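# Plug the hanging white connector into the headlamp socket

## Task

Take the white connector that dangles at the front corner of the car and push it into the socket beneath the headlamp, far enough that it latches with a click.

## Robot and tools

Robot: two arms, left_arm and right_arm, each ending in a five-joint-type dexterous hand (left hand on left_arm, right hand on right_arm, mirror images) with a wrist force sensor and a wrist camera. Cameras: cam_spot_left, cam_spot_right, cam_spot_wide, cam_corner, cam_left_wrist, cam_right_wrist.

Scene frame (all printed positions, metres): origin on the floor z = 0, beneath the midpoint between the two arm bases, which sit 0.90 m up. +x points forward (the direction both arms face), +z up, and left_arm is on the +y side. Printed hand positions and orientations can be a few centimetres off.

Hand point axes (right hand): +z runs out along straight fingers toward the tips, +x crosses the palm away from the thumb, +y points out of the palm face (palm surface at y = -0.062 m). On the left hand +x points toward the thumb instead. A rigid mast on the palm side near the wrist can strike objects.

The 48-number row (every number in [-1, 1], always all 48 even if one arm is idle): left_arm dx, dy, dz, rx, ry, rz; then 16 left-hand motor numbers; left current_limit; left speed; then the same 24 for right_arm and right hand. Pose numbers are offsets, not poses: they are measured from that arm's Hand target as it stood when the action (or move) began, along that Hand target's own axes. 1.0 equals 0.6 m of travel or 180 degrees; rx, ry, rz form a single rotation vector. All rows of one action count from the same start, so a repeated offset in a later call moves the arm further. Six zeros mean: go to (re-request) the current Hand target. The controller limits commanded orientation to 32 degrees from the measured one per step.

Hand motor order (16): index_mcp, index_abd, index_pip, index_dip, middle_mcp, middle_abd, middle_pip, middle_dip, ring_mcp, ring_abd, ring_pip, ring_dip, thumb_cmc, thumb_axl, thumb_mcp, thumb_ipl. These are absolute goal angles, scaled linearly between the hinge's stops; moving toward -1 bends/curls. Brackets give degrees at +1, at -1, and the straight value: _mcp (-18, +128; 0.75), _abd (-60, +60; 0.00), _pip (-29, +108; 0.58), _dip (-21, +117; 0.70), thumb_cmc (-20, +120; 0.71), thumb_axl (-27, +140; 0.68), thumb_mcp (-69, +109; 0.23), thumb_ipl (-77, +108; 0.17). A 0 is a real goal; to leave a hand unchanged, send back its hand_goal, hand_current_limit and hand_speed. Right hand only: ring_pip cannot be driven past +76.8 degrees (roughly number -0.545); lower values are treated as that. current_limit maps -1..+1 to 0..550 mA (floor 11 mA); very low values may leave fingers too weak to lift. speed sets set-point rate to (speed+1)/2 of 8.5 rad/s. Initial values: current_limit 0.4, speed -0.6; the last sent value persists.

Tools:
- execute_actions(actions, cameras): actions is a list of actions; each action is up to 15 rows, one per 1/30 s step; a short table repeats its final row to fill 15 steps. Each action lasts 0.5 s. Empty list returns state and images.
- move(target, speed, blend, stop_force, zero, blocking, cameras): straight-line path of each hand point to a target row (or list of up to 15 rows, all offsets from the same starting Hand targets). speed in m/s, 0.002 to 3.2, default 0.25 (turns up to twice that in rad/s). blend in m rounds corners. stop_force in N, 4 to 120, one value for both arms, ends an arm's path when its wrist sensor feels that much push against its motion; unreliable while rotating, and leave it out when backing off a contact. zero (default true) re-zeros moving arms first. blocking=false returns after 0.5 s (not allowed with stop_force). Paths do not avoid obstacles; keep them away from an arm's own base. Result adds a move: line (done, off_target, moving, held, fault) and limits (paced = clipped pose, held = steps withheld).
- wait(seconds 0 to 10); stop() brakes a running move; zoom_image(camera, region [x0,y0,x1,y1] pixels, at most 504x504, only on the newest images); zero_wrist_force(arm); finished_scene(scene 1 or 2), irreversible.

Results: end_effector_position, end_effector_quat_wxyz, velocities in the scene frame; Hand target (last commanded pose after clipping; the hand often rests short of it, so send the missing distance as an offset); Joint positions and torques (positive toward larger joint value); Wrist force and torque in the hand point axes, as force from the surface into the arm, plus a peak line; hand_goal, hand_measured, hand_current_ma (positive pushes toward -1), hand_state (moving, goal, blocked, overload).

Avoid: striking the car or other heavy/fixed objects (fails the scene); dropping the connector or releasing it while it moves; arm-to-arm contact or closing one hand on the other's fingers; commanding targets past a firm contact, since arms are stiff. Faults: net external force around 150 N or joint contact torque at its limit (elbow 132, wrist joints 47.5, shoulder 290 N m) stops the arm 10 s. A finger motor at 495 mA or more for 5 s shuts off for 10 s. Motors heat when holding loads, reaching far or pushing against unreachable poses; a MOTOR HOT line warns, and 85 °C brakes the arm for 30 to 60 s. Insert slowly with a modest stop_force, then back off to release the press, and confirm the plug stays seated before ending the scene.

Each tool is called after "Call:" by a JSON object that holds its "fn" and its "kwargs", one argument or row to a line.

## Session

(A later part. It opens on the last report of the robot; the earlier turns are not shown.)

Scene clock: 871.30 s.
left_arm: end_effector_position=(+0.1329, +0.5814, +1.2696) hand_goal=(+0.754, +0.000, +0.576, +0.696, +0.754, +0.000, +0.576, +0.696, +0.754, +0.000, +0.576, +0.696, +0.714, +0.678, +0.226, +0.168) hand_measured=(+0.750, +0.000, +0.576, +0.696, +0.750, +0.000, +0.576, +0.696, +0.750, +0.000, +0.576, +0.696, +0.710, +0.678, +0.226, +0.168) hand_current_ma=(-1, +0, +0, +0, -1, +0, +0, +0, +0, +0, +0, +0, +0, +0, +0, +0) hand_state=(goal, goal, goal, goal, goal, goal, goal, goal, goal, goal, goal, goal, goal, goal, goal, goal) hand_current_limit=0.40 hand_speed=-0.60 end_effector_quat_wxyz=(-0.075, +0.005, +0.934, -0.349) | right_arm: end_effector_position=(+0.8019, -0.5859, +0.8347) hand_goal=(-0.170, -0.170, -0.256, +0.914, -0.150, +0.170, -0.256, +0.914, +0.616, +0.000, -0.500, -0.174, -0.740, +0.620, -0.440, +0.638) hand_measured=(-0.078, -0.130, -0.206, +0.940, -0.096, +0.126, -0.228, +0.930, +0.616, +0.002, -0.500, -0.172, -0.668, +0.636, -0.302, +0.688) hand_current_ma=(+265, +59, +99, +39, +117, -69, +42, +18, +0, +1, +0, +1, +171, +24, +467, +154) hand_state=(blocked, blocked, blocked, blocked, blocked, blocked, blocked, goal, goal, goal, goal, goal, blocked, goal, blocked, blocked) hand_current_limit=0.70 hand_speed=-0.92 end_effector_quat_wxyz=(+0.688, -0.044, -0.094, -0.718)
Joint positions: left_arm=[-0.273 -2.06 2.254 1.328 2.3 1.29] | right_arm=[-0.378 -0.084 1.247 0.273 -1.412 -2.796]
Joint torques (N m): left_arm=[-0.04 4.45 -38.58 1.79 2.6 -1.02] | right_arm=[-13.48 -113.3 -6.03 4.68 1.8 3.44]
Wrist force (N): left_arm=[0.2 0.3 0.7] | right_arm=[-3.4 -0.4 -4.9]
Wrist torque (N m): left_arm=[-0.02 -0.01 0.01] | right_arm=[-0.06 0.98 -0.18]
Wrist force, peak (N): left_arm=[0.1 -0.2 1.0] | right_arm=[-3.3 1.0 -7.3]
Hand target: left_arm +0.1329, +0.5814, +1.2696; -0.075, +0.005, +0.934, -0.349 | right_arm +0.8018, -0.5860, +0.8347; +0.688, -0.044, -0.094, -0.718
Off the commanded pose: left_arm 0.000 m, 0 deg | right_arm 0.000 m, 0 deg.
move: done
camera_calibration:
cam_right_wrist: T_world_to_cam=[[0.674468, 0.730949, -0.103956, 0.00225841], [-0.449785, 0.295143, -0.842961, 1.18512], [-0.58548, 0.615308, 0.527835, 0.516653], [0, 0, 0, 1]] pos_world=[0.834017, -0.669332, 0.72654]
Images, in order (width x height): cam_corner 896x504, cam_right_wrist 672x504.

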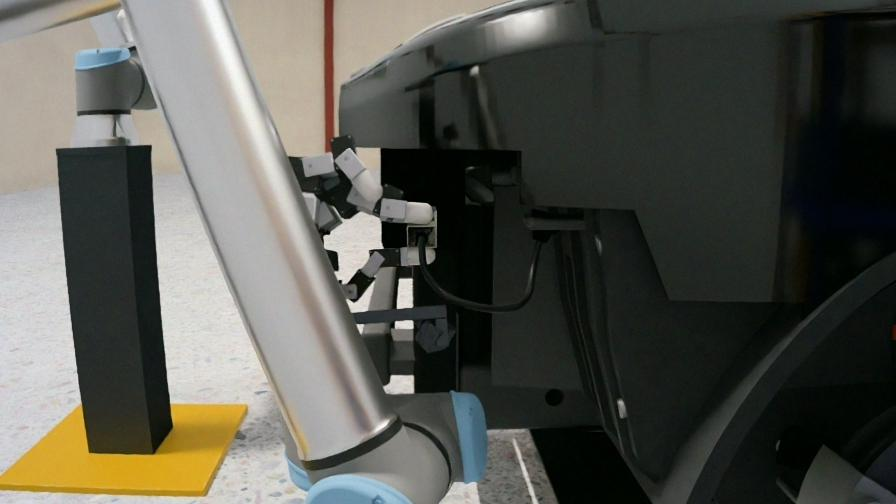

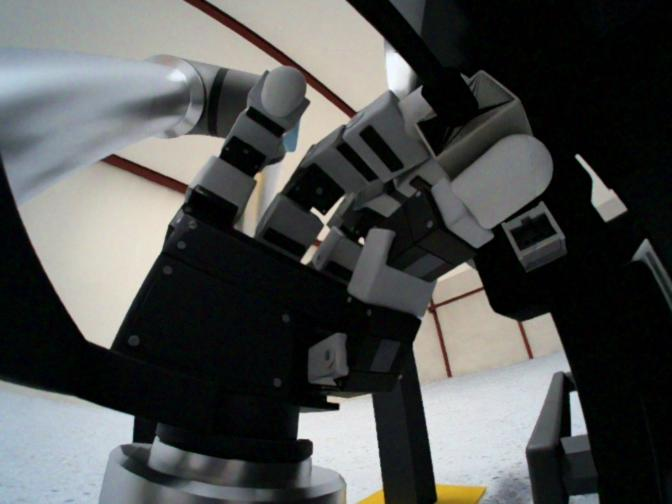

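Call:
{"fn": "move", "kwargs": {
  "target": [0,0,0,0,0,0,0.754,0,0.576,0.696,0.754,0,0.576,0.696,0.754,0,0.576,0.696,0.714,0.678,0.226,0.168,0.4,-0.6,-0.0827,0.0004,0.0118,0,0,0,-0.17,-0.17,-0.2555,0.913,-0.15,0.17,-0.2555,0.913,0.616,0,-0.5,-0.174,-0.74,0.62,-0.44,0.638,0.7,-0.92],
  "speed": 0.04,
  "stop_force": 6,
  "cameras": ["cam_right_wrist","cam_corner"]
}}

Call:
{"fn": "zoom_image", "kwargs": {
  "camera": "cam_right_wrist",
  "region": [405, 55, 545, 185]
}}

Call:
{"fn": "zoom_image", "kwargs": {
  "camera": "cam_corner",
  "region": [390, 190, 460, 270]
}}

Scene clock: 945.97 s.
left_arm: end_effector_position=(+0.1329, +0.5814, +1.2696) hand_goal=(+0.754, +0.000, +0.576, +0.696, +0.754, +0.000, +0.576, +0.696, +0.754, +0.000, +0.576, +0.696, +0.714, +0.678, +0.226, +0.168) hand_measured=(+0.750, +0.000, +0.576, +0.696, +0.750, +0.000, +0.576, +0.696, +0.750, +0.000, +0.576, +0.696, +0.710, +0.678, +0.226, +0.168) hand_current_ma=(-1, +0, +0, +0, -1, +0, +0, +0, +0, +0, +0, +0, +0, +0, +0, +0) hand_state=(goal, goal, goal, goal, goal, goal, goal, goal, goal, goal, goal, goal, goal, goal, goal, goal) hand_current_limit=0.40 hand_speed=-0.60 end_effector_quat_wxyz=(-0.075, +0.005, +0.934, -0.349) | right_arm: end_effector_position=(+0.8040, -0.5359, +0.8320) hand_goal=(-0.170, -0.170, -0.256, +0.914, -0.150, +0.170, -0.256, +0.914, +0.616, +0.000, -0.500, -0.174, -0.740, +0.620, -0.440, +0.638) hand_measured=(-0.078, -0.130, -0.204, +0.942, -0.096, +0.124, -0.228, +0.930, +0.616, +0.002, -0.500, -0.172, -0.668, +0.636, -0.302, +0.688) hand_current_ma=(+265, +57, +103, +42, +117, -71, +42, +18, +0, +1, +0, +1, +171, +24, +467, +154) hand_state=(blocked, blocked, blocked, blocked, blocked, blocked, blocked, goal, goal, goal, goal, goal, blocked, goal, blocked, blocked) hand_current_limit=0.70 hand_speed=-0.92 end_effector_quat_wxyz=(+0.688, -0.044, -0.094, -0.718)
Joint positions: left_arm=[-0.273 -2.06 2.254 1.328 2.3 1.29] | right_arm=[-0.311 -0.08 1.249 0.278 -1.404 -2.863]
Joint torques (N m): left_arm=[0.37 3.95 -38.18 1.68 2.49 -1.13] | right_arm=[-14.11 -109.31 -24.75 2.72 -1.06 3.84]
Wrist force (N): left_arm=[0.0 0.0 0.8] | right_arm=[-3.0 -0.7 -4.7]
Wrist torque (N m): left_arm=[-0.06 0.01 0.00] | right_arm=[-0.15 0.91 -0.07]
Wrist force, peak (N): left_arm=[0.2 0.3 1.0] | right_arm=[-3.0 -0.7 -5.6]
Hand target: left_arm +0.1329, +0.5814, +1.2696; -0.075, +0.005, +0.934, -0.349 | right_arm +0.8041, -0.5359, +0.8321; +0.688, -0.044, -0.094, -0.718
Off the commanded pose: left_arm 0.000 m, 0 deg | right_arm 0.000 m, 0 deg.
move: done
camera_calibration:
cam_right_wrist: T_world_to_cam=[[0.674467, 0.730937, -0.104051, -0.0359136], [-0.449912, 0.295166, -0.842885, 1.16918], [-0.585383, 0.615312, 0.527937, 0.488336], [0, 0, 0, 1]] pos_world=[0.836116, -0.619332, 0.72394]
Images, in order (width x height): cam_corner 896x504, cam_right_wrist 672x504.

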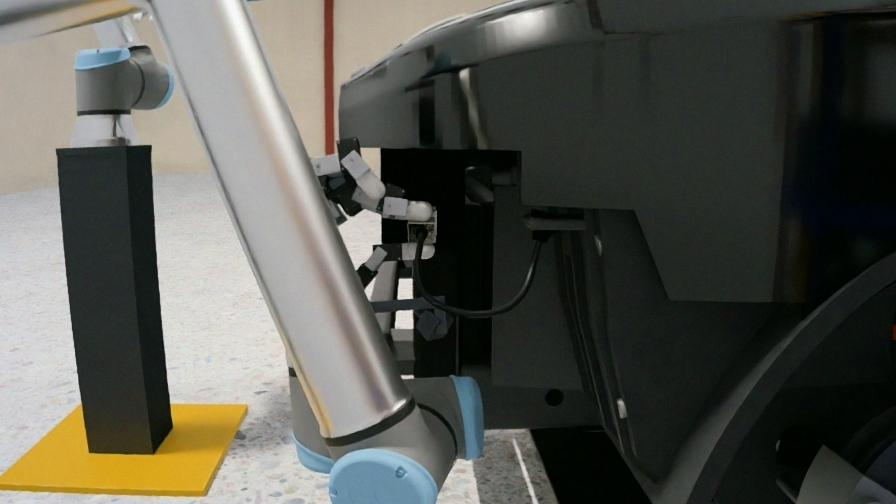

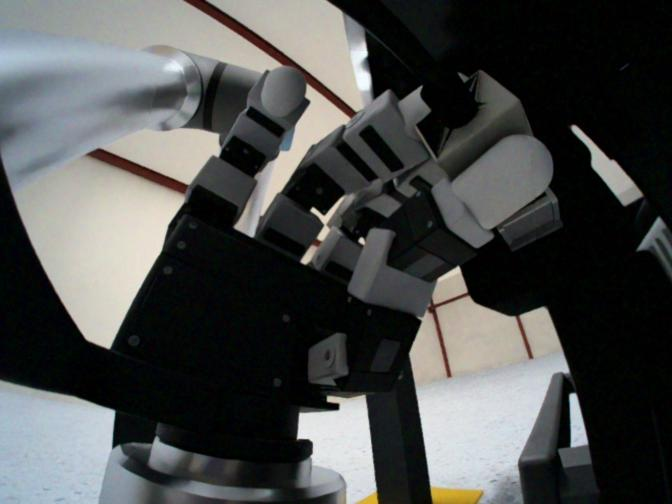

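Scaled by 3.600 from the camera's 672x504 image, which has a finer 960x720 frame.

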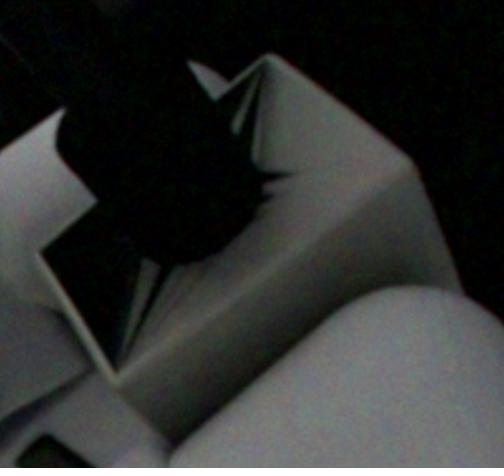

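Scaled by 6.300 from the camera's 896x504 image, which has a finer 1280x720 frame.

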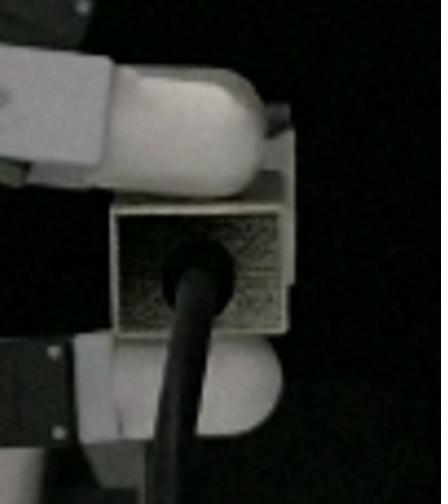

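Call:
{"fn": "move", "kwargs": {
  "target": [0,0,0,0,0,0,0.754,0,0.576,0.696,0.754,0,0.576,0.696,0.754,0,0.576,0.696,0.714,0.678,0.226,0.168,0.4,-0.6,-0.0078,0.0035,0.0038,-0.00816,-0.0003,0.00163,-0.17,-0.17,-0.2555,0.913,-0.15,0.17,-0.2555,0.913,0.616,0,-0.5,-0.174,-0.74,0.62,-0.44,0.638,0.7,-0.92],
  "speed": 0.04,
  "cameras": ["cam_right_wrist","cam_corner"]
}}

Call:
{"fn": "zoom_image", "kwargs": {
  "camera": "cam_corner",
  "region": [400, 200, 450, 250]
}}

Scene clock: 956.23 s.
left_arm: end_effector_position=(+0.1329, +0.5814, +1.2696) hand_goal=(+0.754, +0.000, +0.576, +0.696, +0.754, +0.000, +0.576, +0.696, +0.754, +0.000, +0.576, +0.696, +0.714, +0.678, +0.226, +0.168) hand_measured=(+0.750, +0.000, +0.576, +0.696, +0.750, +0.000, +0.576, +0.696, +0.750, +0.000, +0.576, +0.696, +0.710, +0.678, +0.226, +0.168) hand_current_ma=(-1, +0, +0, +0, -1, +0, +0, +0, +0, +0, +0, +0, +0, +0, +0, +0) hand_state=(goal, goal, goal, goal, goal, goal, goal, goal, goal, goal, goal, goal, goal, goal, goal, goal) hand_current_limit=0.40 hand_speed=-0.60 end_effector_quat_wxyz=(-0.075, +0.005, +0.934, -0.349) | right_arm: end_effector_position=(+0.8062, -0.5309, +0.8336) hand_goal=(-0.170, -0.170, -0.256, +0.914, -0.150, +0.170, -0.256, +0.914, +0.616, +0.000, -0.500, -0.174, -0.740, +0.620, -0.440, +0.638) hand_measured=(-0.078, -0.136, -0.204, +0.942, -0.098, +0.120, -0.228, +0.930, +0.616, +0.002, -0.500, -0.172, -0.668, +0.636, -0.302, +0.688) hand_current_ma=(+265, +46, +104, +42, +116, -80, +40, +18, +0, +1, +0, +1, +171, +24, +468, +154) hand_state=(blocked, blocked, blocked, blocked, blocked, blocked, blocked, goal, goal, goal, goal, goal, blocked, goal, blocked, blocked) hand_current_limit=0.70 hand_speed=-0.92 end_effector_quat_wxyz=(+0.689, -0.054, -0.085, -0.718)
Joint positions: left_arm=[-0.273 -2.06 2.254 1.328 2.3 1.29] | right_arm=[-0.306 -0.084 1.261 0.296 -1.395 -2.867]
Joint torques (N m): left_arm=[0.2 5.33 -38.45 1.4 2.47 -1.09] | right_arm=[-0.85 -113.51 -20.88 2.38 -1.5 -0.85]
Wrist force (N): left_arm=[0.1 0.2 0.6] | right_arm=[-3.2 -0.4 -5.9]
Wrist torque (N m): left_arm=[-0.02 -0.01 0.00] | right_arm=[-0.15 0.90 0.07]
Wrist force, peak (N): left_arm=[0.3 0.4 1.0] | right_arm=[-3.4 -0.3 -6.0]
Hand target: left_arm +0.1329, +0.5814, +1.2696; -0.075, +0.005, +0.934, -0.349 | right_arm +0.8062, -0.5310, +0.8335; +0.689, -0.054, -0.085, -0.718
Off the commanded pose: left_arm 0.000 m, 0 deg | right_arm 0.000 m, 0 deg.
move: done
camera_calibration:
cam_right_wrist: T_world_to_cam=[[0.671464, 0.730949, -0.121856, -0.0236727], [-0.472052, 0.295153, -0.830693, 1.17766], [-0.571228, 0.615303, 0.543231, 0.461472], [0, 0, 0, 1]] pos_world=[0.835419, -0.614232, 0.724703]
Images, in order (width x height): cam_corner 896x504, cam_right_wrist 672x504.

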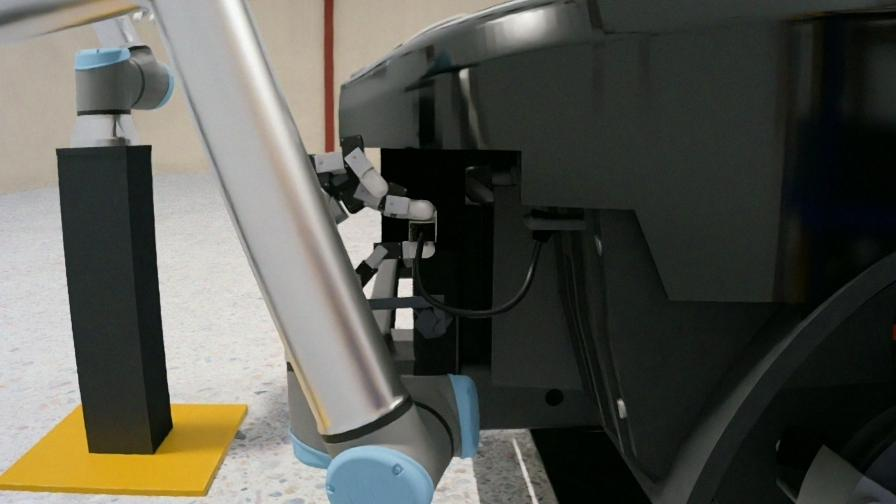

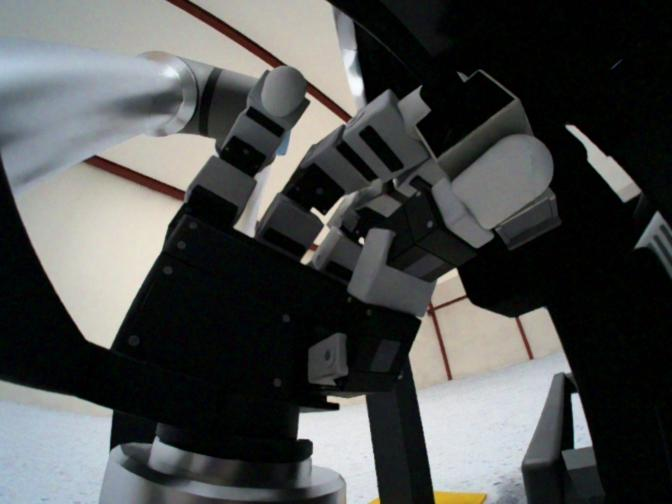

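Scaled by 10.080 from the camera's 896x504 image, which has a finer 1280x720 frame.

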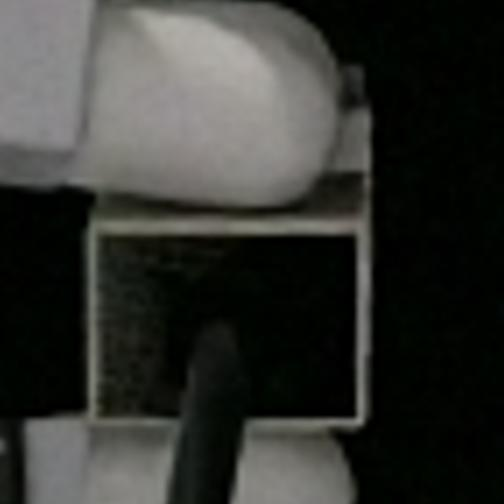

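Call:
{"fn": "move", "kwargs": {
  "target": [0,0,0,0,0,0,0.754,0,0.576,0.696,0.754,0,0.576,0.696,0.754,0,0.576,0.696,0.714,0.678,0.226,0.168,0.4,-0.6,-0.0326,0,0.0069,0,0,0,-0.17,-0.17,-0.2555,0.913,-0.15,0.17,-0.2555,0.913,0.616,0,-0.5,-0.174,-0.74,0.62,-0.44,0.638,0.7,-0.92],
  "speed": 0.01,
  "stop_force": 4,
  "cameras": ["cam_right_wrist","cam_corner"]
}}

Call:
{"fn": "zoom_image", "kwargs": {
  "camera": "cam_corner",
  "region": [400, 200, 450, 250]
}}

Call:
{"fn": "zoom_image", "kwargs": {
  "camera": "cam_right_wrist",
  "region": [405, 55, 585, 265]
}}

Scene clock: 978.97 s.
left_arm: end_effector_position=(+0.1329, +0.5814, +1.2696) hand_goal=(+0.754, +0.000, +0.576, +0.696, +0.754, +0.000, +0.576, +0.696, +0.754, +0.000, +0.576, +0.696, +0.714, +0.678, +0.226, +0.168) hand_measured=(+0.750, +0.000, +0.576, +0.696, +0.750, +0.000, +0.576, +0.696, +0.750, +0.000, +0.576, +0.696, +0.710, +0.678, +0.226, +0.168) hand_current_ma=(-1, +0, +0, +0, -1, +0, +0, +0, +0, +0, +0, +0, +0, +0, +0, +0) hand_state=(goal, goal, goal, goal, goal, goal, goal, goal, goal, goal, goal, goal, goal, goal, goal, goal) hand_current_limit=0.40 hand_speed=-0.60 end_effector_quat_wxyz=(-0.075, +0.005, +0.934, -0.349) | right_arm: end_effector_position=(+0.8068, -0.5147, +0.8338) hand_goal=(-0.170, -0.170, -0.256, +0.914, -0.150, +0.170, -0.256, +0.914, +0.616, +0.000, -0.500, -0.174, -0.740, +0.620, -0.440, +0.638) hand_measured=(-0.078, -0.138, -0.204, +0.942, -0.098, +0.118, -0.230, +0.930, +0.616, +0.002, -0.500, -0.172, -0.670, +0.636, -0.302, +0.690) hand_current_ma=(+265, +41, +104, +42, +114, -85, +37, +18, +0, +1, +0, +1, +167, +23, +467, +161) hand_state=(blocked, blocked, blocked, blocked, blocked, blocked, blocked, goal, goal, goal, goal, goal, blocked, goal, blocked, blocked) hand_current_limit=0.70 hand_speed=-0.92 end_effector_quat_wxyz=(+0.689, -0.054, -0.085, -0.718)
Joint positions: left_arm=[-0.273 -2.06 2.254 1.328 2.3 1.29] | right_arm=[-0.284 -0.083 1.261 0.299 -1.393 -2.889]
Joint torques (N m): left_arm=[0.73 4.49 -38.68 1.55 2.57 -1.25] | right_arm=[-14.43 -93.13 -4.09 3.4 -0.39 3.65]
Wrist force (N): left_arm=[0.2 0.0 0.5] | right_arm=[-2.0 -4.4 -5.7]
Wrist torque (N m): left_arm=[-0.04 -0.01 0.02] | right_arm=[-0.16 0.84 0.10]
Wrist force, peak (N): left_arm=[0.1 0.2 1.3] | right_arm=[1.4 -4.5 -6.4]
Hand target: left_arm +0.1329, +0.5814, +1.2696; -0.075, +0.005, +0.934, -0.349 | right_arm +0.8068, -0.5147, +0.8338; +0.689, -0.054, -0.085, -0.718 (not the last commanded pose)
Off the commanded pose: left_arm 0.000 m, 0 deg | right_arm 0.004 m, 0 deg.
move: contact (right_arm)
camera_calibration:
cam_right_wrist: T_world_to_cam=[[0.671545, 0.73091, -0.121645, -0.0360636], [-0.47178, 0.295187, -0.830836, 1.17325], [-0.571359, 0.615333, 0.54306, 0.452051], [0, 0, 0, 1]] pos_world=[0.83602, -0.598132, 0.724904]
Images, in order (width x height): cam_corner 896x504, cam_right_wrist 672x504.

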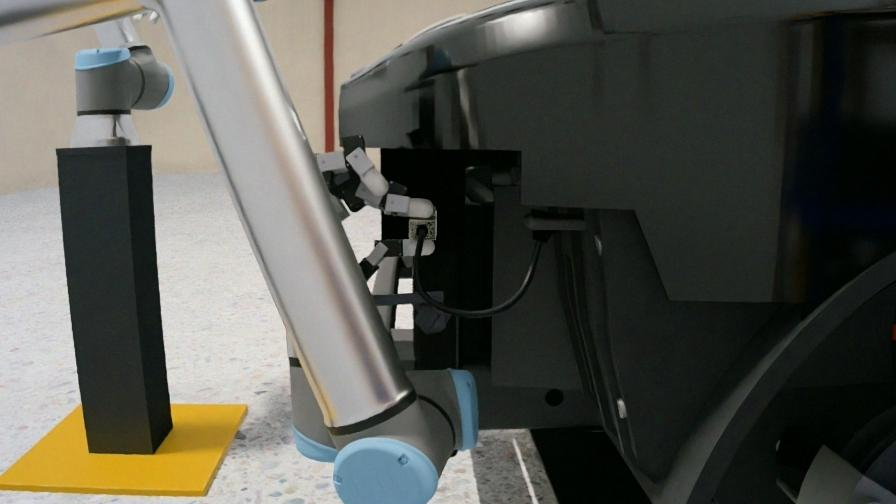

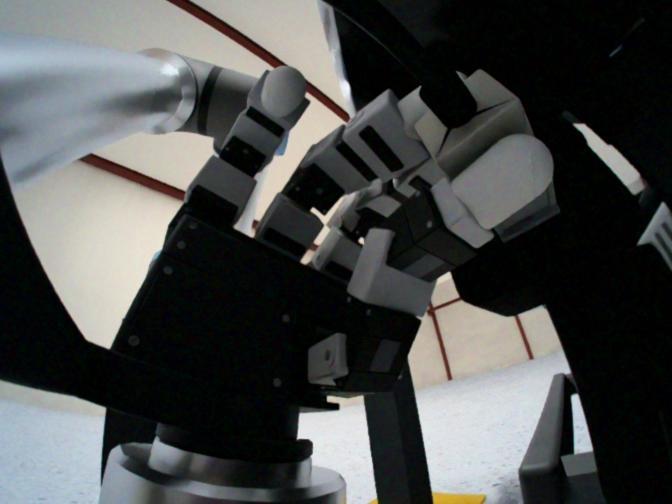

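Scaled by 10.080 from the camera's 896x504 image, which has a finer 1280x720 frame.

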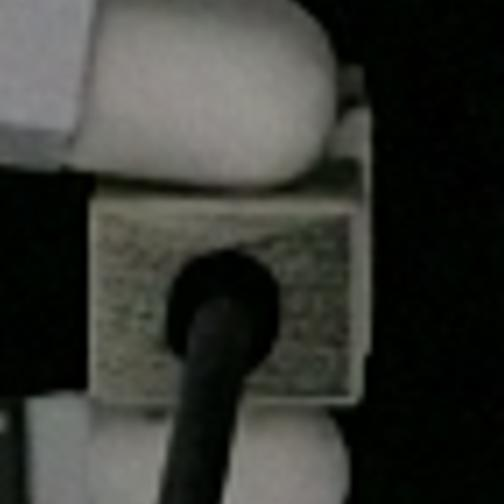

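Scaled by 2.400 from the camera's 672x504 image, which has a finer 960x720 frame.

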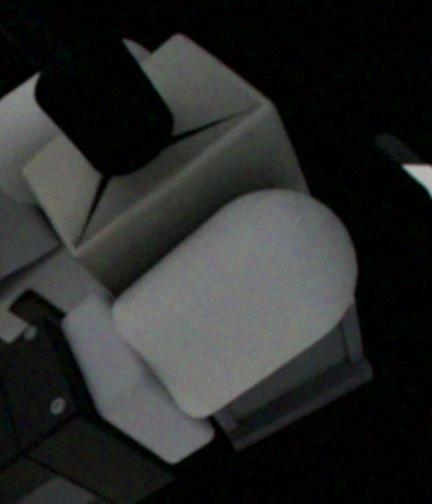

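Call:
{"fn": "move", "kwargs": {
  "target": [0,0,0,0,0,0,0.754,0,0.576,0.696,0.754,0,0.576,0.696,0.754,0,0.576,0.696,0.714,0.678,0.226,0.168,0.4,-0.6,0.0050,-0.0020,-0.0008,0,0,0,-0.17,-0.17,-0.2555,0.913,-0.15,0.17,-0.2555,0.913,0.616,0,-0.5,-0.174,-0.74,0.62,-0.44,0.638,0.7,-0.92],
  "speed": 0.02
}}

Call:
{"fn": "move", "kwargs": {
  "target": [0,0,0,0,0,0,0.754,0,0.576,0.696,0.754,0,0.576,0.696,0.754,0,0.576,0.696,0.714,0.678,0.226,0.168,0.4,-0.6,-0.0131,0,0.0024,0,0,0,-0.17,-0.17,-0.2555,0.913,-0.15,0.17,-0.2555,0.913,0.616,0,-0.5,-0.174,-0.74,0.62,-0.44,0.638,0.7,-0.92],
  "speed": 0.01,
  "stop_force": 4
}}

Scene clock: 989.97 s.
left_arm: end_effector_position=(+0.1329, +0.5814, +1.2696) hand_goal=(+0.754, +0.000, +0.576, +0.696, +0.754, +0.000, +0.576, +0.696, +0.754, +0.000, +0.576, +0.696, +0.714, +0.678, +0.226, +0.168) hand_measured=(+0.750, +0.000, +0.576, +0.696, +0.750, +0.000, +0.576, +0.696, +0.750, +0.000, +0.576, +0.696, +0.710, +0.678, +0.226, +0.168) hand_current_ma=(-1, +0, +0, +0, -1, +0, +0, +0, +0, +0, +0, +0, +0, +0, +0, +0) hand_state=(goal, goal, goal, goal, goal, goal, goal, goal, goal, goal, goal, goal, goal, goal, goal, goal) hand_current_limit=0.40 hand_speed=-0.60 end_effector_quat_wxyz=(-0.075, +0.005, +0.934, -0.349) | right_arm: end_effector_position=(+0.8055, -0.5178, +0.8338) hand_goal=(-0.170, -0.170, -0.256, +0.914, -0.150, +0.170, -0.256, +0.914, +0.616, +0.000, -0.500, -0.174, -0.740, +0.620, -0.440, +0.638) hand_measured=(-0.078, -0.138, -0.204, +0.942, -0.098, +0.118, -0.230, +0.930, +0.616, +0.002, -0.500, -0.172, -0.670, +0.636, -0.302, +0.690) hand_current_ma=(+265, +43, +104, +42, +113, -85, +37, +18, +0, +1, +0, +1, +167, +23, +467, +161) hand_state=(blocked, blocked, blocked, blocked, blocked, blocked, blocked, goal, goal, goal, goal, goal, blocked, goal, blocked, blocked) hand_current_limit=0.70 hand_speed=-0.92 end_effector_quat_wxyz=(+0.689, -0.054, -0.085, -0.718)
Joint positions: left_arm=[-0.273 -2.06 2.254 1.328 2.3 1.29] | right_arm=[-0.289 -0.084 1.264 0.296 -1.394 -2.885]
Joint torques (N m): left_arm=[0.41 4.43 -38.64 1.66 2.46 -1.14] | right_arm=[-1.14 -122.12 -6.43 3.33 -3.26 1.59]
Wrist force (N): left_arm=[-0.1 -0.1 0.4] | right_arm=[-4.7 0.2 -5.7]
Wrist torque (N m): left_arm=[-0.05 0.03 -0.01] | right_arm=[-0.14 0.90 -0.07]
Wrist force, peak (N): left_arm=[0.2 0.4 1.0] | right_arm=[-4.6 0.5 -6.6]
Hand target: left_arm +0.1329, +0.5814, +1.2696; -0.075, +0.005, +0.934, -0.349 | right_arm +0.8055, -0.5177, +0.8338; +0.689, -0.054, -0.085, -0.718
Off the commanded pose: left_arm 0.000 m, 0 deg | right_arm 0.000 m, 0 deg.
move: done

Scene clock: 990.87 s.
left_arm: end_effector_position=(+0.1329, +0.5814, +1.2696) hand_goal=(+0.754, +0.000, +0.576, +0.696, +0.754, +0.000, +0.576, +0.696, +0.754, +0.000, +0.576, +0.696, +0.714, +0.678, +0.226, +0.168) hand_measured=(+0.750, +0.000, +0.576, +0.696, +0.750, +0.000, +0.576, +0.696, +0.750, +0.000, +0.576, +0.696, +0.710, +0.678, +0.226, +0.168) hand_current_ma=(-1, +0, +0, +0, -1, +0, +0, +0, +0, +0, +0, +0, +0, +0, +0, +0) hand_state=(goal, goal, goal, goal, goal, goal, goal, goal, goal, goal, goal, goal, goal, goal, goal, goal) hand_current_limit=0.40 hand_speed=-0.60 end_effector_quat_wxyz=(-0.075, +0.005, +0.934, -0.349) | right_arm: end_effector_position=(+0.8055, -0.5166, +0.8338) hand_goal=(-0.170, -0.170, -0.256, +0.914, -0.150, +0.170, -0.256, +0.914, +0.616, +0.000, -0.500, -0.174, -0.740, +0.620, -0.440, +0.638) hand_measured=(-0.078, -0.138, -0.204, +0.942, -0.100, +0.118, -0.230, +0.930, +0.616, +0.002, -0.500, -0.172, -0.672, +0.634, -0.302, +0.692) hand_current_ma=(+265, +42, +104, +42, +110, -85, +37, +18, +0, +1, +0, +1, +162, +21, +467, +167) hand_state=(blocked, blocked, blocked, blocked, blocked, blocked, blocked, goal, goal, goal, goal, goal, blocked, goal, blocked, blocked) hand_current_limit=0.70 hand_speed=-0.92 end_effector_quat_wxyz=(+0.689, -0.054, -0.085, -0.718)
Joint positions: left_arm=[-0.273 -2.06 2.254 1.328 2.3 1.29] | right_arm=[-0.287 -0.084 1.264 0.296 -1.394 -2.886]
Joint torques (N m): left_arm=[1.42 4.56 -38.52 1.48 2.69 -1.19] | right_arm=[-13.83 -114.52 -11.95 1.97 -2.53 3.35]
Wrist force (N): left_arm=[0.2 0.2 0.7] | right_arm=[-4.2 0.5 -6.2]
Wrist torque (N m): left_arm=[-0.03 -0.01 0.01] | right_arm=[-0.05 0.88 0.02]
Wrist force, peak (N): left_arm=[0.0 0.2 1.0] | right_arm=[-5.1 0.4 -6.4]
Hand target: left_arm +0.1329, +0.5814, +1.2696; -0.075, +0.005, +0.934, -0.349 | right_arm +0.8055, -0.5167, +0.8338; +0.689, -0.054, -0.085, -0.718 (not the last commanded pose)
Off the commanded pose: left_arm 0.000 m, 0 deg | right_arm 0.007 m, 0 deg.
move: contact (right_arm)

Call:
{"fn": "move", "kwargs": {
  "target": [0,0,0,0,0,0,0.754,0,0.576,0.696,0.754,0,0.576,0.696,0.754,0,0.576,0.696,0.714,0.678,0.226,0.168,0.4,-0.6,0.0033,0.0010,-0.0006,0,0,0,-0.17,-0.17,-0.2555,0.913,-0.15,0.17,-0.2555,0.913,0.616,0,-0.5,-0.174,-0.74,0.62,-0.44,0.638,0.7,-0.92],
  "speed": 0.02
}}

Call:
{"fn": "move", "kwargs": {
  "target": [0,0,0,0,0,0,0.754,0,0.576,0.696,0.754,0,0.576,0.696,0.754,0,0.576,0.696,0.714,0.678,0.226,0.168,0.4,-0.6,-0.0131,0,0.0024,0,0,0,-0.17,-0.17,-0.2555,0.913,-0.15,0.17,-0.2555,0.913,0.616,0,-0.5,-0.174,-0.74,0.62,-0.44,0.638,0.7,-0.92],
  "speed": 0.01,
  "stop_force": 4,
  "cameras": ["cam_right_wrist","cam_corner"]
}}

Call:
{"fn": "zoom_image", "kwargs": {
  "camera": "cam_corner",
  "region": [400, 200, 450, 250]
}}

Call:
{"fn": "zoom_image", "kwargs": {
  "camera": "cam_right_wrist",
  "region": [405, 55, 545, 185]
}}

Scene clock: 996.73 s.
left_arm: end_effector_position=(+0.1329, +0.5814, +1.2696) hand_goal=(+0.754, +0.000, +0.576, +0.696, +0.754, +0.000, +0.576, +0.696, +0.754, +0.000, +0.576, +0.696, +0.714, +0.678, +0.226, +0.168) hand_measured=(+0.750, +0.000, +0.576, +0.696, +0.750, +0.000, +0.576, +0.696, +0.750, +0.000, +0.576, +0.696, +0.710, +0.678, +0.226, +0.168) hand_current_ma=(-1, +0, +0, +0, -1, +0, +0, +0, +0, +0, +0, +0, +0, +0, +0, +0) hand_state=(goal, goal, goal, goal, goal, goal, goal, goal, goal, goal, goal, goal, goal, goal, goal, goal) hand_current_limit=0.40 hand_speed=-0.60 end_effector_quat_wxyz=(-0.075, +0.005, +0.934, -0.349) | right_arm: end_effector_position=(+0.8060, -0.5188, +0.8339) hand_goal=(-0.170, -0.170, -0.256, +0.914, -0.150, +0.170, -0.256, +0.914, +0.616, +0.000, -0.500, -0.174, -0.740, +0.620, -0.440, +0.638) hand_measured=(-0.078, -0.136, -0.204, +0.942, -0.100, +0.118, -0.230, +0.930, +0.616, +0.002, -0.500, -0.172, -0.672, +0.634, -0.302, +0.692) hand_current_ma=(+265, +45, +104, +42, +110, -85, +37, +18, +0, +1, +0, +1, +162, +21, +467, +167) hand_state=(blocked, blocked, blocked, blocked, blocked, blocked, blocked, goal, goal, goal, goal, goal, blocked, goal, blocked, blocked) hand_current_limit=0.70 hand_speed=-0.92 end_effector_quat_wxyz=(+0.689, -0.054, -0.085, -0.718)
Joint positions: left_arm=[-0.273 -2.06 2.254 1.328 2.3 1.29] | right_arm=[-0.29 -0.084 1.262 0.297 -1.394 -2.884]
Joint torques (N m): left_arm=[0.37 3.34 -38.32 1.58 2.45 -1.28] | right_arm=[-5.18 -88.52 -24.2 6.87 -3.21 1.96]
Wrist force (N): left_arm=[0.2 0.1 0.7] | right_arm=[-4.3 -1.9 -6.0]
Wrist torque (N m): left_arm=[-0.04 -0.01 0.02] | right_arm=[-0.09 0.90 -0.01]
Wrist force, peak (N): left_arm=[0.3 0.0 1.1] | right_arm=[-4.5 -2.2 -6.5]
Hand target: left_arm +0.1329, +0.5814, +1.2696; -0.075, +0.005, +0.934, -0.349 | right_arm +0.8060, -0.5187, +0.8339; +0.689, -0.054, -0.085, -0.718
Off the commanded pose: left_arm 0.000 m, 0 deg | right_arm 0.000 m, 0 deg.
move: done

Scene clock: 998.20 s.
left_arm: end_effector_position=(+0.1329, +0.5814, +1.2696) hand_goal=(+0.754, +0.000, +0.576, +0.696, +0.754, +0.000, +0.576, +0.696, +0.754, +0.000, +0.576, +0.696, +0.714, +0.678, +0.226, +0.168) hand_measured=(+0.750, +0.000, +0.576, +0.696, +0.750, +0.000, +0.576, +0.696, +0.750, +0.000, +0.576, +0.696, +0.710, +0.678, +0.226, +0.168) hand_current_ma=(-1, +0, +0, +0, -1, +0, +0, +0, +0, +0, +0, +0, +0, +0, +0, +0) hand_state=(goal, goal, goal, goal, goal, goal, goal, goal, goal, goal, goal, goal, goal, goal, goal, goal) hand_current_limit=0.40 hand_speed=-0.60 end_effector_quat_wxyz=(-0.075, +0.005, +0.934, -0.349) | right_arm: end_effector_position=(+0.8061, -0.5149, +0.8338) hand_goal=(-0.170, -0.170, -0.256, +0.914, -0.150, +0.170, -0.256, +0.914, +0.616, +0.000, -0.500, -0.174, -0.740, +0.620, -0.440, +0.638) hand_measured=(-0.078, -0.138, -0.204, +0.942, -0.100, +0.118, -0.230, +0.930, +0.616, +0.002, -0.500, -0.172, -0.672, +0.634, -0.302, +0.692) hand_current_ma=(+265, +40, +104, +42, +110, -86, +37, +18, +0, +1, +0, +1, +160, +19, +468, +168) hand_state=(blocked, blocked, blocked, blocked, blocked, blocked, blocked, goal, goal, goal, goal, goal, blocked, goal, blocked, blocked) hand_current_limit=0.70 hand_speed=-0.92 end_effector_quat_wxyz=(+0.689, -0.054, -0.085, -0.718)
Joint positions: left_arm=[-0.273 -2.06 2.254 1.328 2.3 1.29] | right_arm=[-0.285 -0.084 1.262 0.298 -1.393 -2.889]
Joint torques (N m): left_arm=[0.63 3.85 -38.49 1.61 2.54 -1.25] | right_arm=[-13.76 -96.96 -17.96 2.81 -0.95 3.46]
Wrist force (N): left_arm=[0.1 0.0 1.0] | right_arm=[-2.5 -1.0 -5.7]
Wrist torque (N m): left_arm=[-0.08 0.00 0.01] | right_arm=[-0.05 0.84 0.08]
Wrist force, peak (N): left_arm=[-0.1 0.4 1.1] | right_arm=[-4.3 -1.9 -6.4]
Hand target: left_arm +0.1329, +0.5814, +1.2696; -0.075, +0.005, +0.934, -0.349 | right_arm +0.8061, -0.5149, +0.8339; +0.689, -0.054, -0.085, -0.718 (not the last commanded pose)
Off the commanded pose: left_arm 0.000 m, 0 deg | right_arm 0.004 m, 0 deg.
move: contact (right_arm)
camera_calibration:
cam_right_wrist: T_world_to_cam=[[0.671599, 0.730897, -0.121424, -0.0358016], [-0.471659, 0.295365, -0.830841, 1.17301], [-0.571395, 0.615263, 0.543102, 0.451728], [0, 0, 0, 1]] pos_world=[0.835421, -0.598231, 0.724904]
Images, in order (width x height): cam_corner 896x504, cam_right_wrist 672x504.

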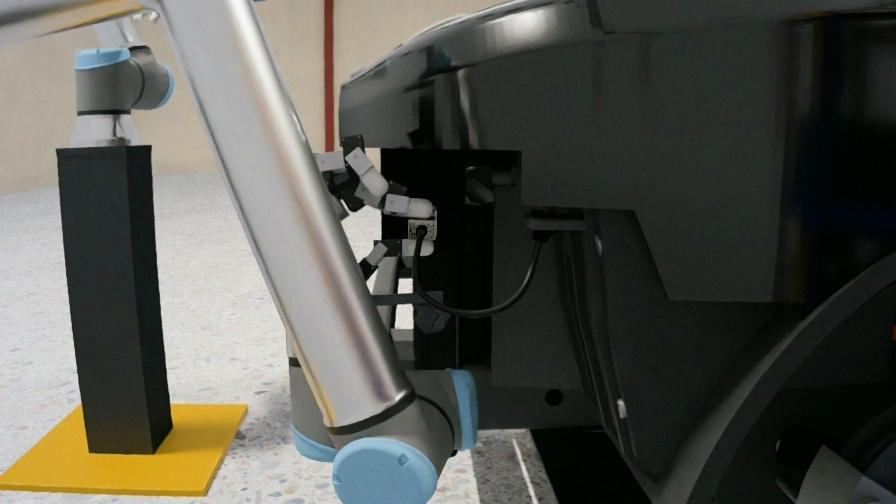

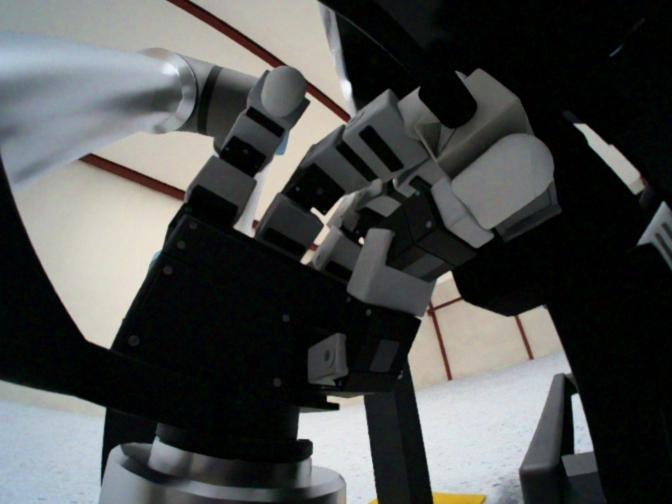

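Scaled by 10.080 from the camera's 896x504 image, which has a finer 1280x720 frame.

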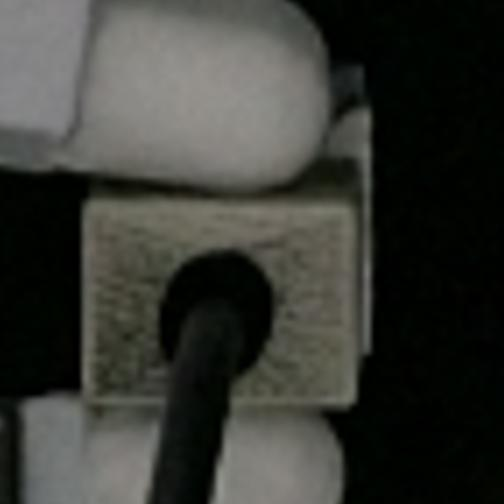

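Scaled by 3.600 from the camera's 672x504 image, which has a finer 960x720 frame.

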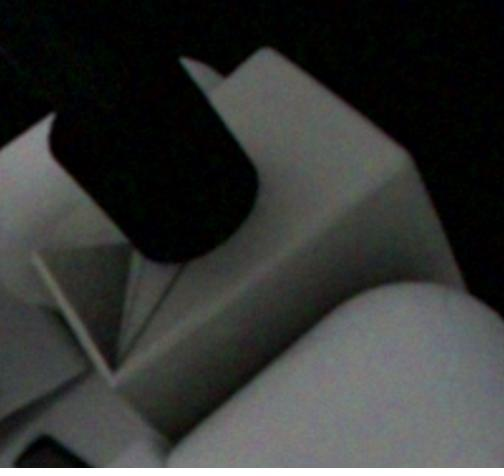

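Call:
{"fn": "move", "kwargs": {
  "target": [0,0,0,0,0,0,0.754,0,0.576,0.696,0.754,0,0.576,0.696,0.754,0,0.576,0.696,0.714,0.678,0.226,0.168,0.4,-0.6,0.0031,0,-0.0016,0,0,0,-0.17,-0.17,-0.2555,0.913,-0.15,0.17,-0.2555,0.913,0.616,0,-0.5,-0.174,-0.74,0.62,-0.44,0.638,0.7,-0.92],
  "speed": 0.02
}}

Call:
{"fn": "move", "kwargs": {
  "target": [0,0,0,0,0,0,0.754,0,0.576,0.696,0.754,0,0.576,0.696,0.754,0,0.576,0.696,0.714,0.678,0.226,0.168,0.4,-0.6,-0.0164,0,0.0031,0,0,0,-0.17,-0.17,-0.2555,0.913,-0.15,0.17,-0.2555,0.913,0.616,0,-0.5,-0.174,-0.74,0.62,-0.44,0.638,0.7,-0.92],
  "speed": 0.01,
  "stop_force": 5
}}

Scene clock: 1006.27 s.
left_arm: end_effector_position=(+0.1329, +0.5814, +1.2696) hand_goal=(+0.754, +0.000, +0.576, +0.696, +0.754, +0.000, +0.576, +0.696, +0.754, +0.000, +0.576, +0.696, +0.714, +0.678, +0.226, +0.168) hand_measured=(+0.750, +0.000, +0.576, +0.696, +0.750, +0.000, +0.576, +0.696, +0.750, +0.000, +0.576, +0.696, +0.710, +0.678, +0.226, +0.168) hand_current_ma=(-1, +0, +0, +0, -1, +0, +0, +0, +0, +0, +0, +0, +0, +0, +0, +0) hand_state=(goal, goal, goal, goal, goal, goal, goal, goal, goal, goal, goal, goal, goal, goal, goal, goal) hand_current_limit=0.40 hand_speed=-0.60 end_effector_quat_wxyz=(-0.075, +0.005, +0.934, -0.349) | right_arm: end_effector_position=(+0.8061, -0.5169, +0.8333) hand_goal=(-0.170, -0.170, -0.256, +0.914, -0.150, +0.170, -0.256, +0.914, +0.616, +0.000, -0.500, -0.174, -0.740, +0.620, -0.440, +0.638) hand_measured=(-0.078, -0.138, -0.204, +0.942, -0.100, +0.118, -0.230, +0.930, +0.616, +0.002, -0.500, -0.172, -0.672, +0.634, -0.302, +0.692) hand_current_ma=(+265, +41, +104, +42, +110, -86, +37, +18, +0, +1, +0, +1, +160, +19, +467, +168) hand_state=(blocked, blocked, blocked, blocked, blocked, blocked, blocked, goal, goal, goal, goal, goal, blocked, goal, blocked, blocked) hand_current_limit=0.70 hand_speed=-0.92 end_effector_quat_wxyz=(+0.689, -0.054, -0.085, -0.718)
Joint positions: left_arm=[-0.273 -2.06 2.254 1.328 2.3 1.29] | right_arm=[-0.288 -0.083 1.262 0.297 -1.394 -2.886]
Joint torques (N m): left_arm=[0.69 4 -38.67 1.45 2.66 -1.3] | right_arm=[-3.63 -88.21 -23.66 2.57 -2.92 2.6]
Wrist force (N): left_arm=[0.1 0.4 1.0] | right_arm=[-4.1 -1.6 -4.9]
Wrist torque (N m): left_arm=[-0.03 0.01 0.00] | right_arm=[-0.08 0.95 -0.05]
Wrist force, peak (N): left_arm=[0.2 0.3 1.2] | right_arm=[-4.8 -1.5 -6.3]
Hand target: left_arm +0.1329, +0.5814, +1.2696; -0.075, +0.005, +0.934, -0.349 | right_arm +0.8061, -0.5169, +0.8333; +0.689, -0.054, -0.085, -0.718
Off the commanded pose: left_arm 0.000 m, 0 deg | right_arm 0.000 m, 0 deg.
move: done

Scene clock: 1007.60 s.
left_arm: end_effector_position=(+0.1329, +0.5814, +1.2696) hand_goal=(+0.754, +0.000, +0.576, +0.696, +0.754, +0.000, +0.576, +0.696, +0.754, +0.000, +0.576, +0.696, +0.714, +0.678, +0.226, +0.168) hand_measured=(+0.750, +0.000, +0.576, +0.696, +0.750, +0.000, +0.576, +0.696, +0.750, +0.000, +0.576, +0.696, +0.710, +0.678, +0.226, +0.168) hand_current_ma=(-1, +0, +0, +0, -1, +0, +0, +0, +0, +0, +0, +0, +0, +0, +0, +0) hand_state=(goal, goal, goal, goal, goal, goal, goal, goal, goal, goal, goal, goal, goal, goal, goal, goal) hand_current_limit=0.40 hand_speed=-0.60 end_effector_quat_wxyz=(-0.075, +0.005, +0.934, -0.349) | right_arm: end_effector_position=(+0.8062, -0.5146, +0.8333) hand_goal=(-0.170, -0.170, -0.256, +0.914, -0.150, +0.170, -0.256, +0.914, +0.616, +0.000, -0.500, -0.174, -0.740, +0.620, -0.440, +0.638) hand_measured=(-0.078, -0.146, -0.204, +0.942, -0.100, +0.114, -0.230, +0.930, +0.616, +0.002, -0.500, -0.172, -0.672, +0.634, -0.302, +0.692) hand_current_ma=(+265, +28, +104, +42, +107, -98, +37, +18, +0, +1, +0, +1, +159, +19, +468, +170) hand_state=(blocked, blocked, blocked, blocked, blocked, blocked, blocked, goal, goal, goal, goal, goal, blocked, goal, blocked, blocked) hand_current_limit=0.70 hand_speed=-0.92 end_effector_quat_wxyz=(+0.689, -0.054, -0.085, -0.718)
Joint positions: left_arm=[-0.273 -2.06 2.254 1.328 2.3 1.29] | right_arm=[-0.284 -0.083 1.261 0.298 -1.394 -2.89]
Joint torques (N m): left_arm=[1.42 4.89 -38.89 1.31 2.46 -1.3] | right_arm=[-11.25 -98.57 -19.24 2.31 -1.28 3.54]
Wrist force (N): left_arm=[0.3 0.3 0.9] | right_arm=[-1.7 -0.9 -5.4]
Wrist torque (N m): left_arm=[-0.04 -0.01 0.02] | right_arm=[-0.08 0.81 0.02]
Wrist force, peak (N): left_arm=[0.2 0.1 1.2] | right_arm=[1.3 -0.6 -6.3]
Hand target: left_arm +0.1329, +0.5814, +1.2696; -0.075, +0.005, +0.934, -0.349 | right_arm +0.8062, -0.5146, +0.8333; +0.689, -0.054, -0.085, -0.718 (not the last commanded pose)
Off the commanded pose: left_arm 0.000 m, 0 deg | right_arm 0.008 m, 0 deg.
move: contact (right_arm)

Call:
{"fn": "move", "kwargs": {
  "target": [0,0,0,0,0,0,0.754,0,0.576,0.696,0.754,0,0.576,0.696,0.754,0,0.576,0.696,0.714,0.678,0.226,0.168,0.4,-0.6,0.0031,0,-0.0018,0,0,0,-0.17,-0.17,-0.2555,0.913,-0.15,0.17,-0.2555,0.913,0.616,0,-0.5,-0.174,-0.74,0.62,-0.44,0.638,0.7,-0.92],
  "speed": 0.02
}}

Call:
{"fn": "move", "kwargs": {
  "target": [0,0,0,0,0,0,0.754,0,0.576,0.696,0.754,0,0.576,0.696,0.754,0,0.576,0.696,0.714,0.678,0.226,0.168,0.4,-0.6,-0.0164,0,0.0031,0,0,0,-0.17,-0.17,-0.2555,0.913,-0.15,0.17,-0.2555,0.913,0.616,0,-0.5,-0.174,-0.74,0.62,-0.44,0.638,0.7,-0.92],
  "speed": 0.01,
  "stop_force": 5
}}

Scene clock: 1014.40 s.
left_arm: end_effector_position=(+0.1329, +0.5814, +1.2696) hand_goal=(+0.754, +0.000, +0.576, +0.696, +0.754, +0.000, +0.576, +0.696, +0.754, +0.000, +0.576, +0.696, +0.714, +0.678, +0.226, +0.168) hand_measured=(+0.750, +0.000, +0.576, +0.696, +0.750, +0.000, +0.576, +0.696, +0.750, +0.000, +0.576, +0.696, +0.710, +0.678, +0.226, +0.168) hand_current_ma=(-1, +0, +0, +0, -1, +0, +0, +0, +0, +0, +0, +0, +0, +0, +0, +0) hand_state=(goal, goal, goal, goal, goal, goal, goal, goal, goal, goal, goal, goal, goal, goal, goal, goal) hand_current_limit=0.40 hand_speed=-0.60 end_effector_quat_wxyz=(-0.075, +0.005, +0.934, -0.349) | right_arm: end_effector_position=(+0.8061, -0.5167, +0.8326) hand_goal=(-0.170, -0.170, -0.256, +0.914, -0.150, +0.170, -0.256, +0.914, +0.616, +0.000, -0.500, -0.174, -0.740, +0.620, -0.440, +0.638) hand_measured=(-0.078, -0.144, -0.204, +0.942, -0.100, +0.114, -0.230, +0.930, +0.616, +0.002, -0.500, -0.172, -0.672, +0.634, -0.302, +0.692) hand_current_ma=(+265, +31, +104, +42, +107, -98, +37, +18, +0, +1, +0, +1, +159, +19, +468, +170) hand_state=(blocked, blocked, blocked, blocked, blocked, blocked, blocked, goal, goal, goal, goal, goal, blocked, goal, blocked, blocked) hand_current_limit=0.70 hand_speed=-0.92 end_effector_quat_wxyz=(+0.689, -0.054, -0.085, -0.718)
Joint positions: left_arm=[-0.273 -2.06 2.254 1.328 2.3 1.29] | right_arm=[-0.287 -0.082 1.26 0.297 -1.394 -2.887]
Joint torques (N m): left_arm=[1.09 5.03 -38.67 1.28 2.54 -1.39] | right_arm=[-4.5 -89.3 -24.37 2.82 -2.86 2.28]
Wrist force (N): left_arm=[0.2 0.1 0.9] | right_arm=[-3.5 -1.7 -4.7]
Wrist torque (N m): left_arm=[-0.07 -0.01 0.02] | right_arm=[-0.05 0.93 -0.04]
Wrist force, peak (N): left_arm=[0.3 0.1 1.1] | right_arm=[-4.1 -1.3 -5.1]
Hand target: left_arm +0.1329, +0.5814, +1.2696; -0.075, +0.005, +0.934, -0.349 | right_arm +0.8061, -0.5166, +0.8326; +0.689, -0.054, -0.085, -0.718
Off the commanded pose: left_arm 0.000 m, 0 deg | right_arm 0.000 m, 0 deg.
move: done

Scene clock: 1015.67 s.
left_arm: end_effector_position=(+0.1329, +0.5814, +1.2696) hand_goal=(+0.754, +0.000, +0.576, +0.696, +0.754, +0.000, +0.576, +0.696, +0.754, +0.000, +0.576, +0.696, +0.714, +0.678, +0.226, +0.168) hand_measured=(+0.750, +0.000, +0.576, +0.696, +0.750, +0.000, +0.576, +0.696, +0.750, +0.000, +0.576, +0.696, +0.710, +0.678, +0.226, +0.168) hand_current_ma=(-1, +0, +0, +0, -1, +0, +0, +0, +0, +0, +0, +0, +0, +0, +0, +0) hand_state=(goal, goal, goal, goal, goal, goal, goal, goal, goal, goal, goal, goal, goal, goal, goal, goal) hand_current_limit=0.40 hand_speed=-0.60 end_effector_quat_wxyz=(-0.075, +0.005, +0.934, -0.349) | right_arm: end_effector_position=(+0.8062, -0.5145, +0.8326) hand_goal=(-0.170, -0.170, -0.256, +0.914, -0.150, +0.170, -0.256, +0.914, +0.616, +0.000, -0.500, -0.174, -0.740, +0.620, -0.440, +0.638) hand_measured=(-0.078, -0.150, -0.204, +0.942, -0.100, +0.110, -0.232, +0.930, +0.616, +0.002, -0.500, -0.172, -0.672, +0.634, -0.302, +0.692) hand_current_ma=(+265, +20, +104, +42, +106, -107, +35, +18, +0, +1, +0, +1, +159, +19, +467, +171) hand_state=(blocked, goal, blocked, blocked, blocked, blocked, blocked, goal, goal, goal, goal, goal, blocked, goal, blocked, blocked) hand_current_limit=0.70 hand_speed=-0.92 end_effector_quat_wxyz=(+0.689, -0.053, -0.085, -0.718)
Joint positions: left_arm=[-0.273 -2.06 2.254 1.328 2.3 1.29] | right_arm=[-0.284 -0.082 1.26 0.297 -1.394 -2.89]
Joint torques (N m): left_arm=[1.61 3.99 -39 1.28 2.62 -1.26] | right_arm=[-10.68 -98.24 -15.47 2.16 -1.15 3.65]
Wrist force (N): left_arm=[0.1 0.1 1.0] | right_arm=[-0.8 -1.1 -4.3]
Wrist torque (N m): left_arm=[-0.07 0.01 0.01] | right_arm=[-0.09 0.82 -0.02]
Wrist force, peak (N): left_arm=[-0.1 -0.1 1.1] | right_arm=[-3.1 -1.9 -4.9]
Hand target: left_arm +0.1329, +0.5814, +1.2696; -0.075, +0.005, +0.934, -0.349 | right_arm +0.8062, -0.5145, +0.8326; +0.689, -0.053, -0.085, -0.718 (not the last commanded pose)
Off the commanded pose: left_arm 0.000 m, 0 deg | right_arm 0.008 m, 0 deg.
move: contact (right_arm)

Call:
{"fn": "move", "kwargs": {
  "target": [0,0,0,0,0,0,0.754,0,0.576,0.696,0.754,0,0.576,0.696,0.754,0,0.576,0.696,0.714,0.678,0.226,0.168,0.4,-0.6,0.0058,0.0012,0.0002,0.0013,0.0003,0.0065,-0.17,-0.17,-0.2555,0.913,-0.15,0.17,-0.2555,0.913,0.616,0,-0.5,-0.174,-0.74,0.62,-0.44,0.638,0.7,-0.92],
  "speed": 0.02
}}

Call:
{"fn": "move", "kwargs": {
  "target": [0,0,0,0,0,0,0.754,0,0.576,0.696,0.754,0,0.576,0.696,0.754,0,0.576,0.696,0.714,0.678,0.226,0.168,0.4,-0.6,-0.0197,0,0.0037,0,0,0,-0.17,-0.17,-0.2555,0.913,-0.15,0.17,-0.2555,0.913,0.616,0,-0.5,-0.174,-0.74,0.62,-0.44,0.638,0.7,-0.92],
  "speed": 0.01,
  "stop_force": 5
}}

Scene clock: 1030.90 s.
left_arm: end_effector_position=(+0.1329, +0.5814, +1.2696) hand_goal=(+0.754, +0.000, +0.576, +0.696, +0.754, +0.000, +0.576, +0.696, +0.754, +0.000, +0.576, +0.696, +0.714, +0.678, +0.226, +0.168) hand_measured=(+0.750, +0.000, +0.576, +0.696, +0.750, +0.000, +0.576, +0.696, +0.750, +0.000, +0.576, +0.696, +0.710, +0.678, +0.226, +0.168) hand_current_ma=(-1, +0, +0, +0, -1, +0, +0, +0, +0, +0, +0, +0, +0, +0, +0, +0) hand_state=(goal, goal, goal, goal, goal, goal, goal, goal, goal, goal, goal, goal, goal, goal, goal, goal) hand_current_limit=0.40 hand_speed=-0.60 end_effector_quat_wxyz=(-0.075, +0.005, +0.934, -0.349) | right_arm: end_effector_position=(+0.8067, -0.5180, +0.8334) hand_goal=(-0.170, -0.170, -0.256, +0.914, -0.150, +0.170, -0.256, +0.914, +0.616, +0.000, -0.500, -0.174, -0.740, +0.620, -0.440, +0.638) hand_measured=(-0.078, -0.146, -0.204, +0.942, -0.100, +0.110, -0.232, +0.930, +0.616, +0.002, -0.500, -0.172, -0.672, +0.634, -0.302, +0.692) hand_current_ma=(+265, +28, +104, +42, +105, -107, +35, +18, +0, +1, +0, +1, +159, +19, +468, +175) hand_state=(blocked, blocked, blocked, blocked, blocked, blocked, blocked, goal, goal, goal, goal, goal, blocked, goal, blocked, blocked) hand_current_limit=0.70 hand_speed=-0.92 end_effector_quat_wxyz=(+0.697, -0.053, -0.085, -0.710)
Joint positions: left_arm=[-0.273 -2.06 2.254 1.328 2.3 1.29] | right_arm=[-0.29 -0.083 1.257 0.297 -1.396 -2.862]
Joint torques (N m): left_arm=[1.65 5.13 -38.85 1.41 2.45 -1.3] | right_arm=[4.94 -124.12 -20.13 2.76 -2.17 -2.6]
Wrist force (N): left_arm=[-0.1 0.2 0.8] | right_arm=[-4.4 -1.2 -6.5]
Wrist torque (N m): left_arm=[-0.03 0.03 -0.02] | right_arm=[-0.16 0.88 -0.02]
Wrist force, peak (N): left_arm=[0.3 0.2 1.3] | right_arm=[-4.1 -1.1 -6.9]
Hand target: left_arm +0.1329, +0.5814, +1.2696; -0.075, +0.005, +0.934, -0.349 | right_arm +0.8067, -0.5179, +0.8334; +0.696, -0.053, -0.085, -0.711
Off the commanded pose: left_arm 0.000 m, 0 deg | right_arm 0.000 m, 0 deg.
move: done

Scene clock: 1032.33 s.
left_arm: end_effector_position=(+0.1329, +0.5814, +1.2696) hand_goal=(+0.754, +0.000, +0.576, +0.696, +0.754, +0.000, +0.576, +0.696, +0.754, +0.000, +0.576, +0.696, +0.714, +0.678, +0.226, +0.168) hand_measured=(+0.750, +0.000, +0.576, +0.696, +0.750, +0.000, +0.576, +0.696, +0.750, +0.000, +0.576, +0.696, +0.710, +0.678, +0.226, +0.168) hand_current_ma=(-1, +0, +0, +0, -1, +0, +0, +0, +0, +0, +0, +0, +0, +0, +0, +0) hand_state=(goal, goal, goal, goal, goal, goal, goal, goal, goal, goal, goal, goal, goal, goal, goal, goal) hand_current_limit=0.40 hand_speed=-0.60 end_effector_quat_wxyz=(-0.075, +0.005, +0.934, -0.349) | right_arm: end_effector_position=(+0.8068, -0.5146, +0.8335) hand_goal=(-0.170, -0.170, -0.256, +0.914, -0.150, +0.170, -0.256, +0.914, +0.616, +0.000, -0.500, -0.174, -0.740, +0.620, -0.440, +0.638) hand_measured=(-0.078, -0.148, -0.204, +0.942, -0.102, +0.110, -0.232, +0.930, +0.616, +0.002, -0.500, -0.172, -0.674, +0.632, -0.302, +0.694) hand_current_ma=(+265, +23, +104, +42, +102, -107, +35, +18, +0, +1, +0, +1, +155, +17, +468, +181) hand_state=(blocked, blocked, blocked, blocked, blocked, blocked, blocked, goal, goal, goal, goal, goal, blocked, goal, blocked, blocked) hand_current_limit=0.70 hand_speed=-0.92 end_effector_quat_wxyz=(+0.696, -0.052, -0.085, -0.711)
Joint positions: left_arm=[-0.273 -2.06 2.254 1.328 2.3 1.29] | right_arm=[-0.286 -0.083 1.257 0.298 -1.396 -2.867]
Joint torques (N m): left_arm=[0.64 4.6 -38.52 1.35 2.44 -1.33] | right_arm=[-12.5 -114.61 -17.9 2.4 -0.89 3.73]
Wrist force (N): left_arm=[-0.1 0.1 0.6] | right_arm=[-1.7 -1.5 -5.7]
Wrist torque (N m): left_arm=[-0.04 0.03 -0.01] | right_arm=[-0.17 0.85 -0.01]
Wrist force, peak (N): left_arm=[0.2 0.4 1.0] | right_arm=[-3.6 -1.1 -7.0]
Hand target: left_arm +0.1329, +0.5814, +1.2696; -0.075, +0.005, +0.934, -0.349 | right_arm +0.8069, -0.5146, +0.8335; +0.696, -0.052, -0.085, -0.711 (not the last commanded pose)
Off the commanded pose: left_arm 0.000 m, 0 deg | right_arm 0.009 m, 0 deg.
move: contact (right_arm)


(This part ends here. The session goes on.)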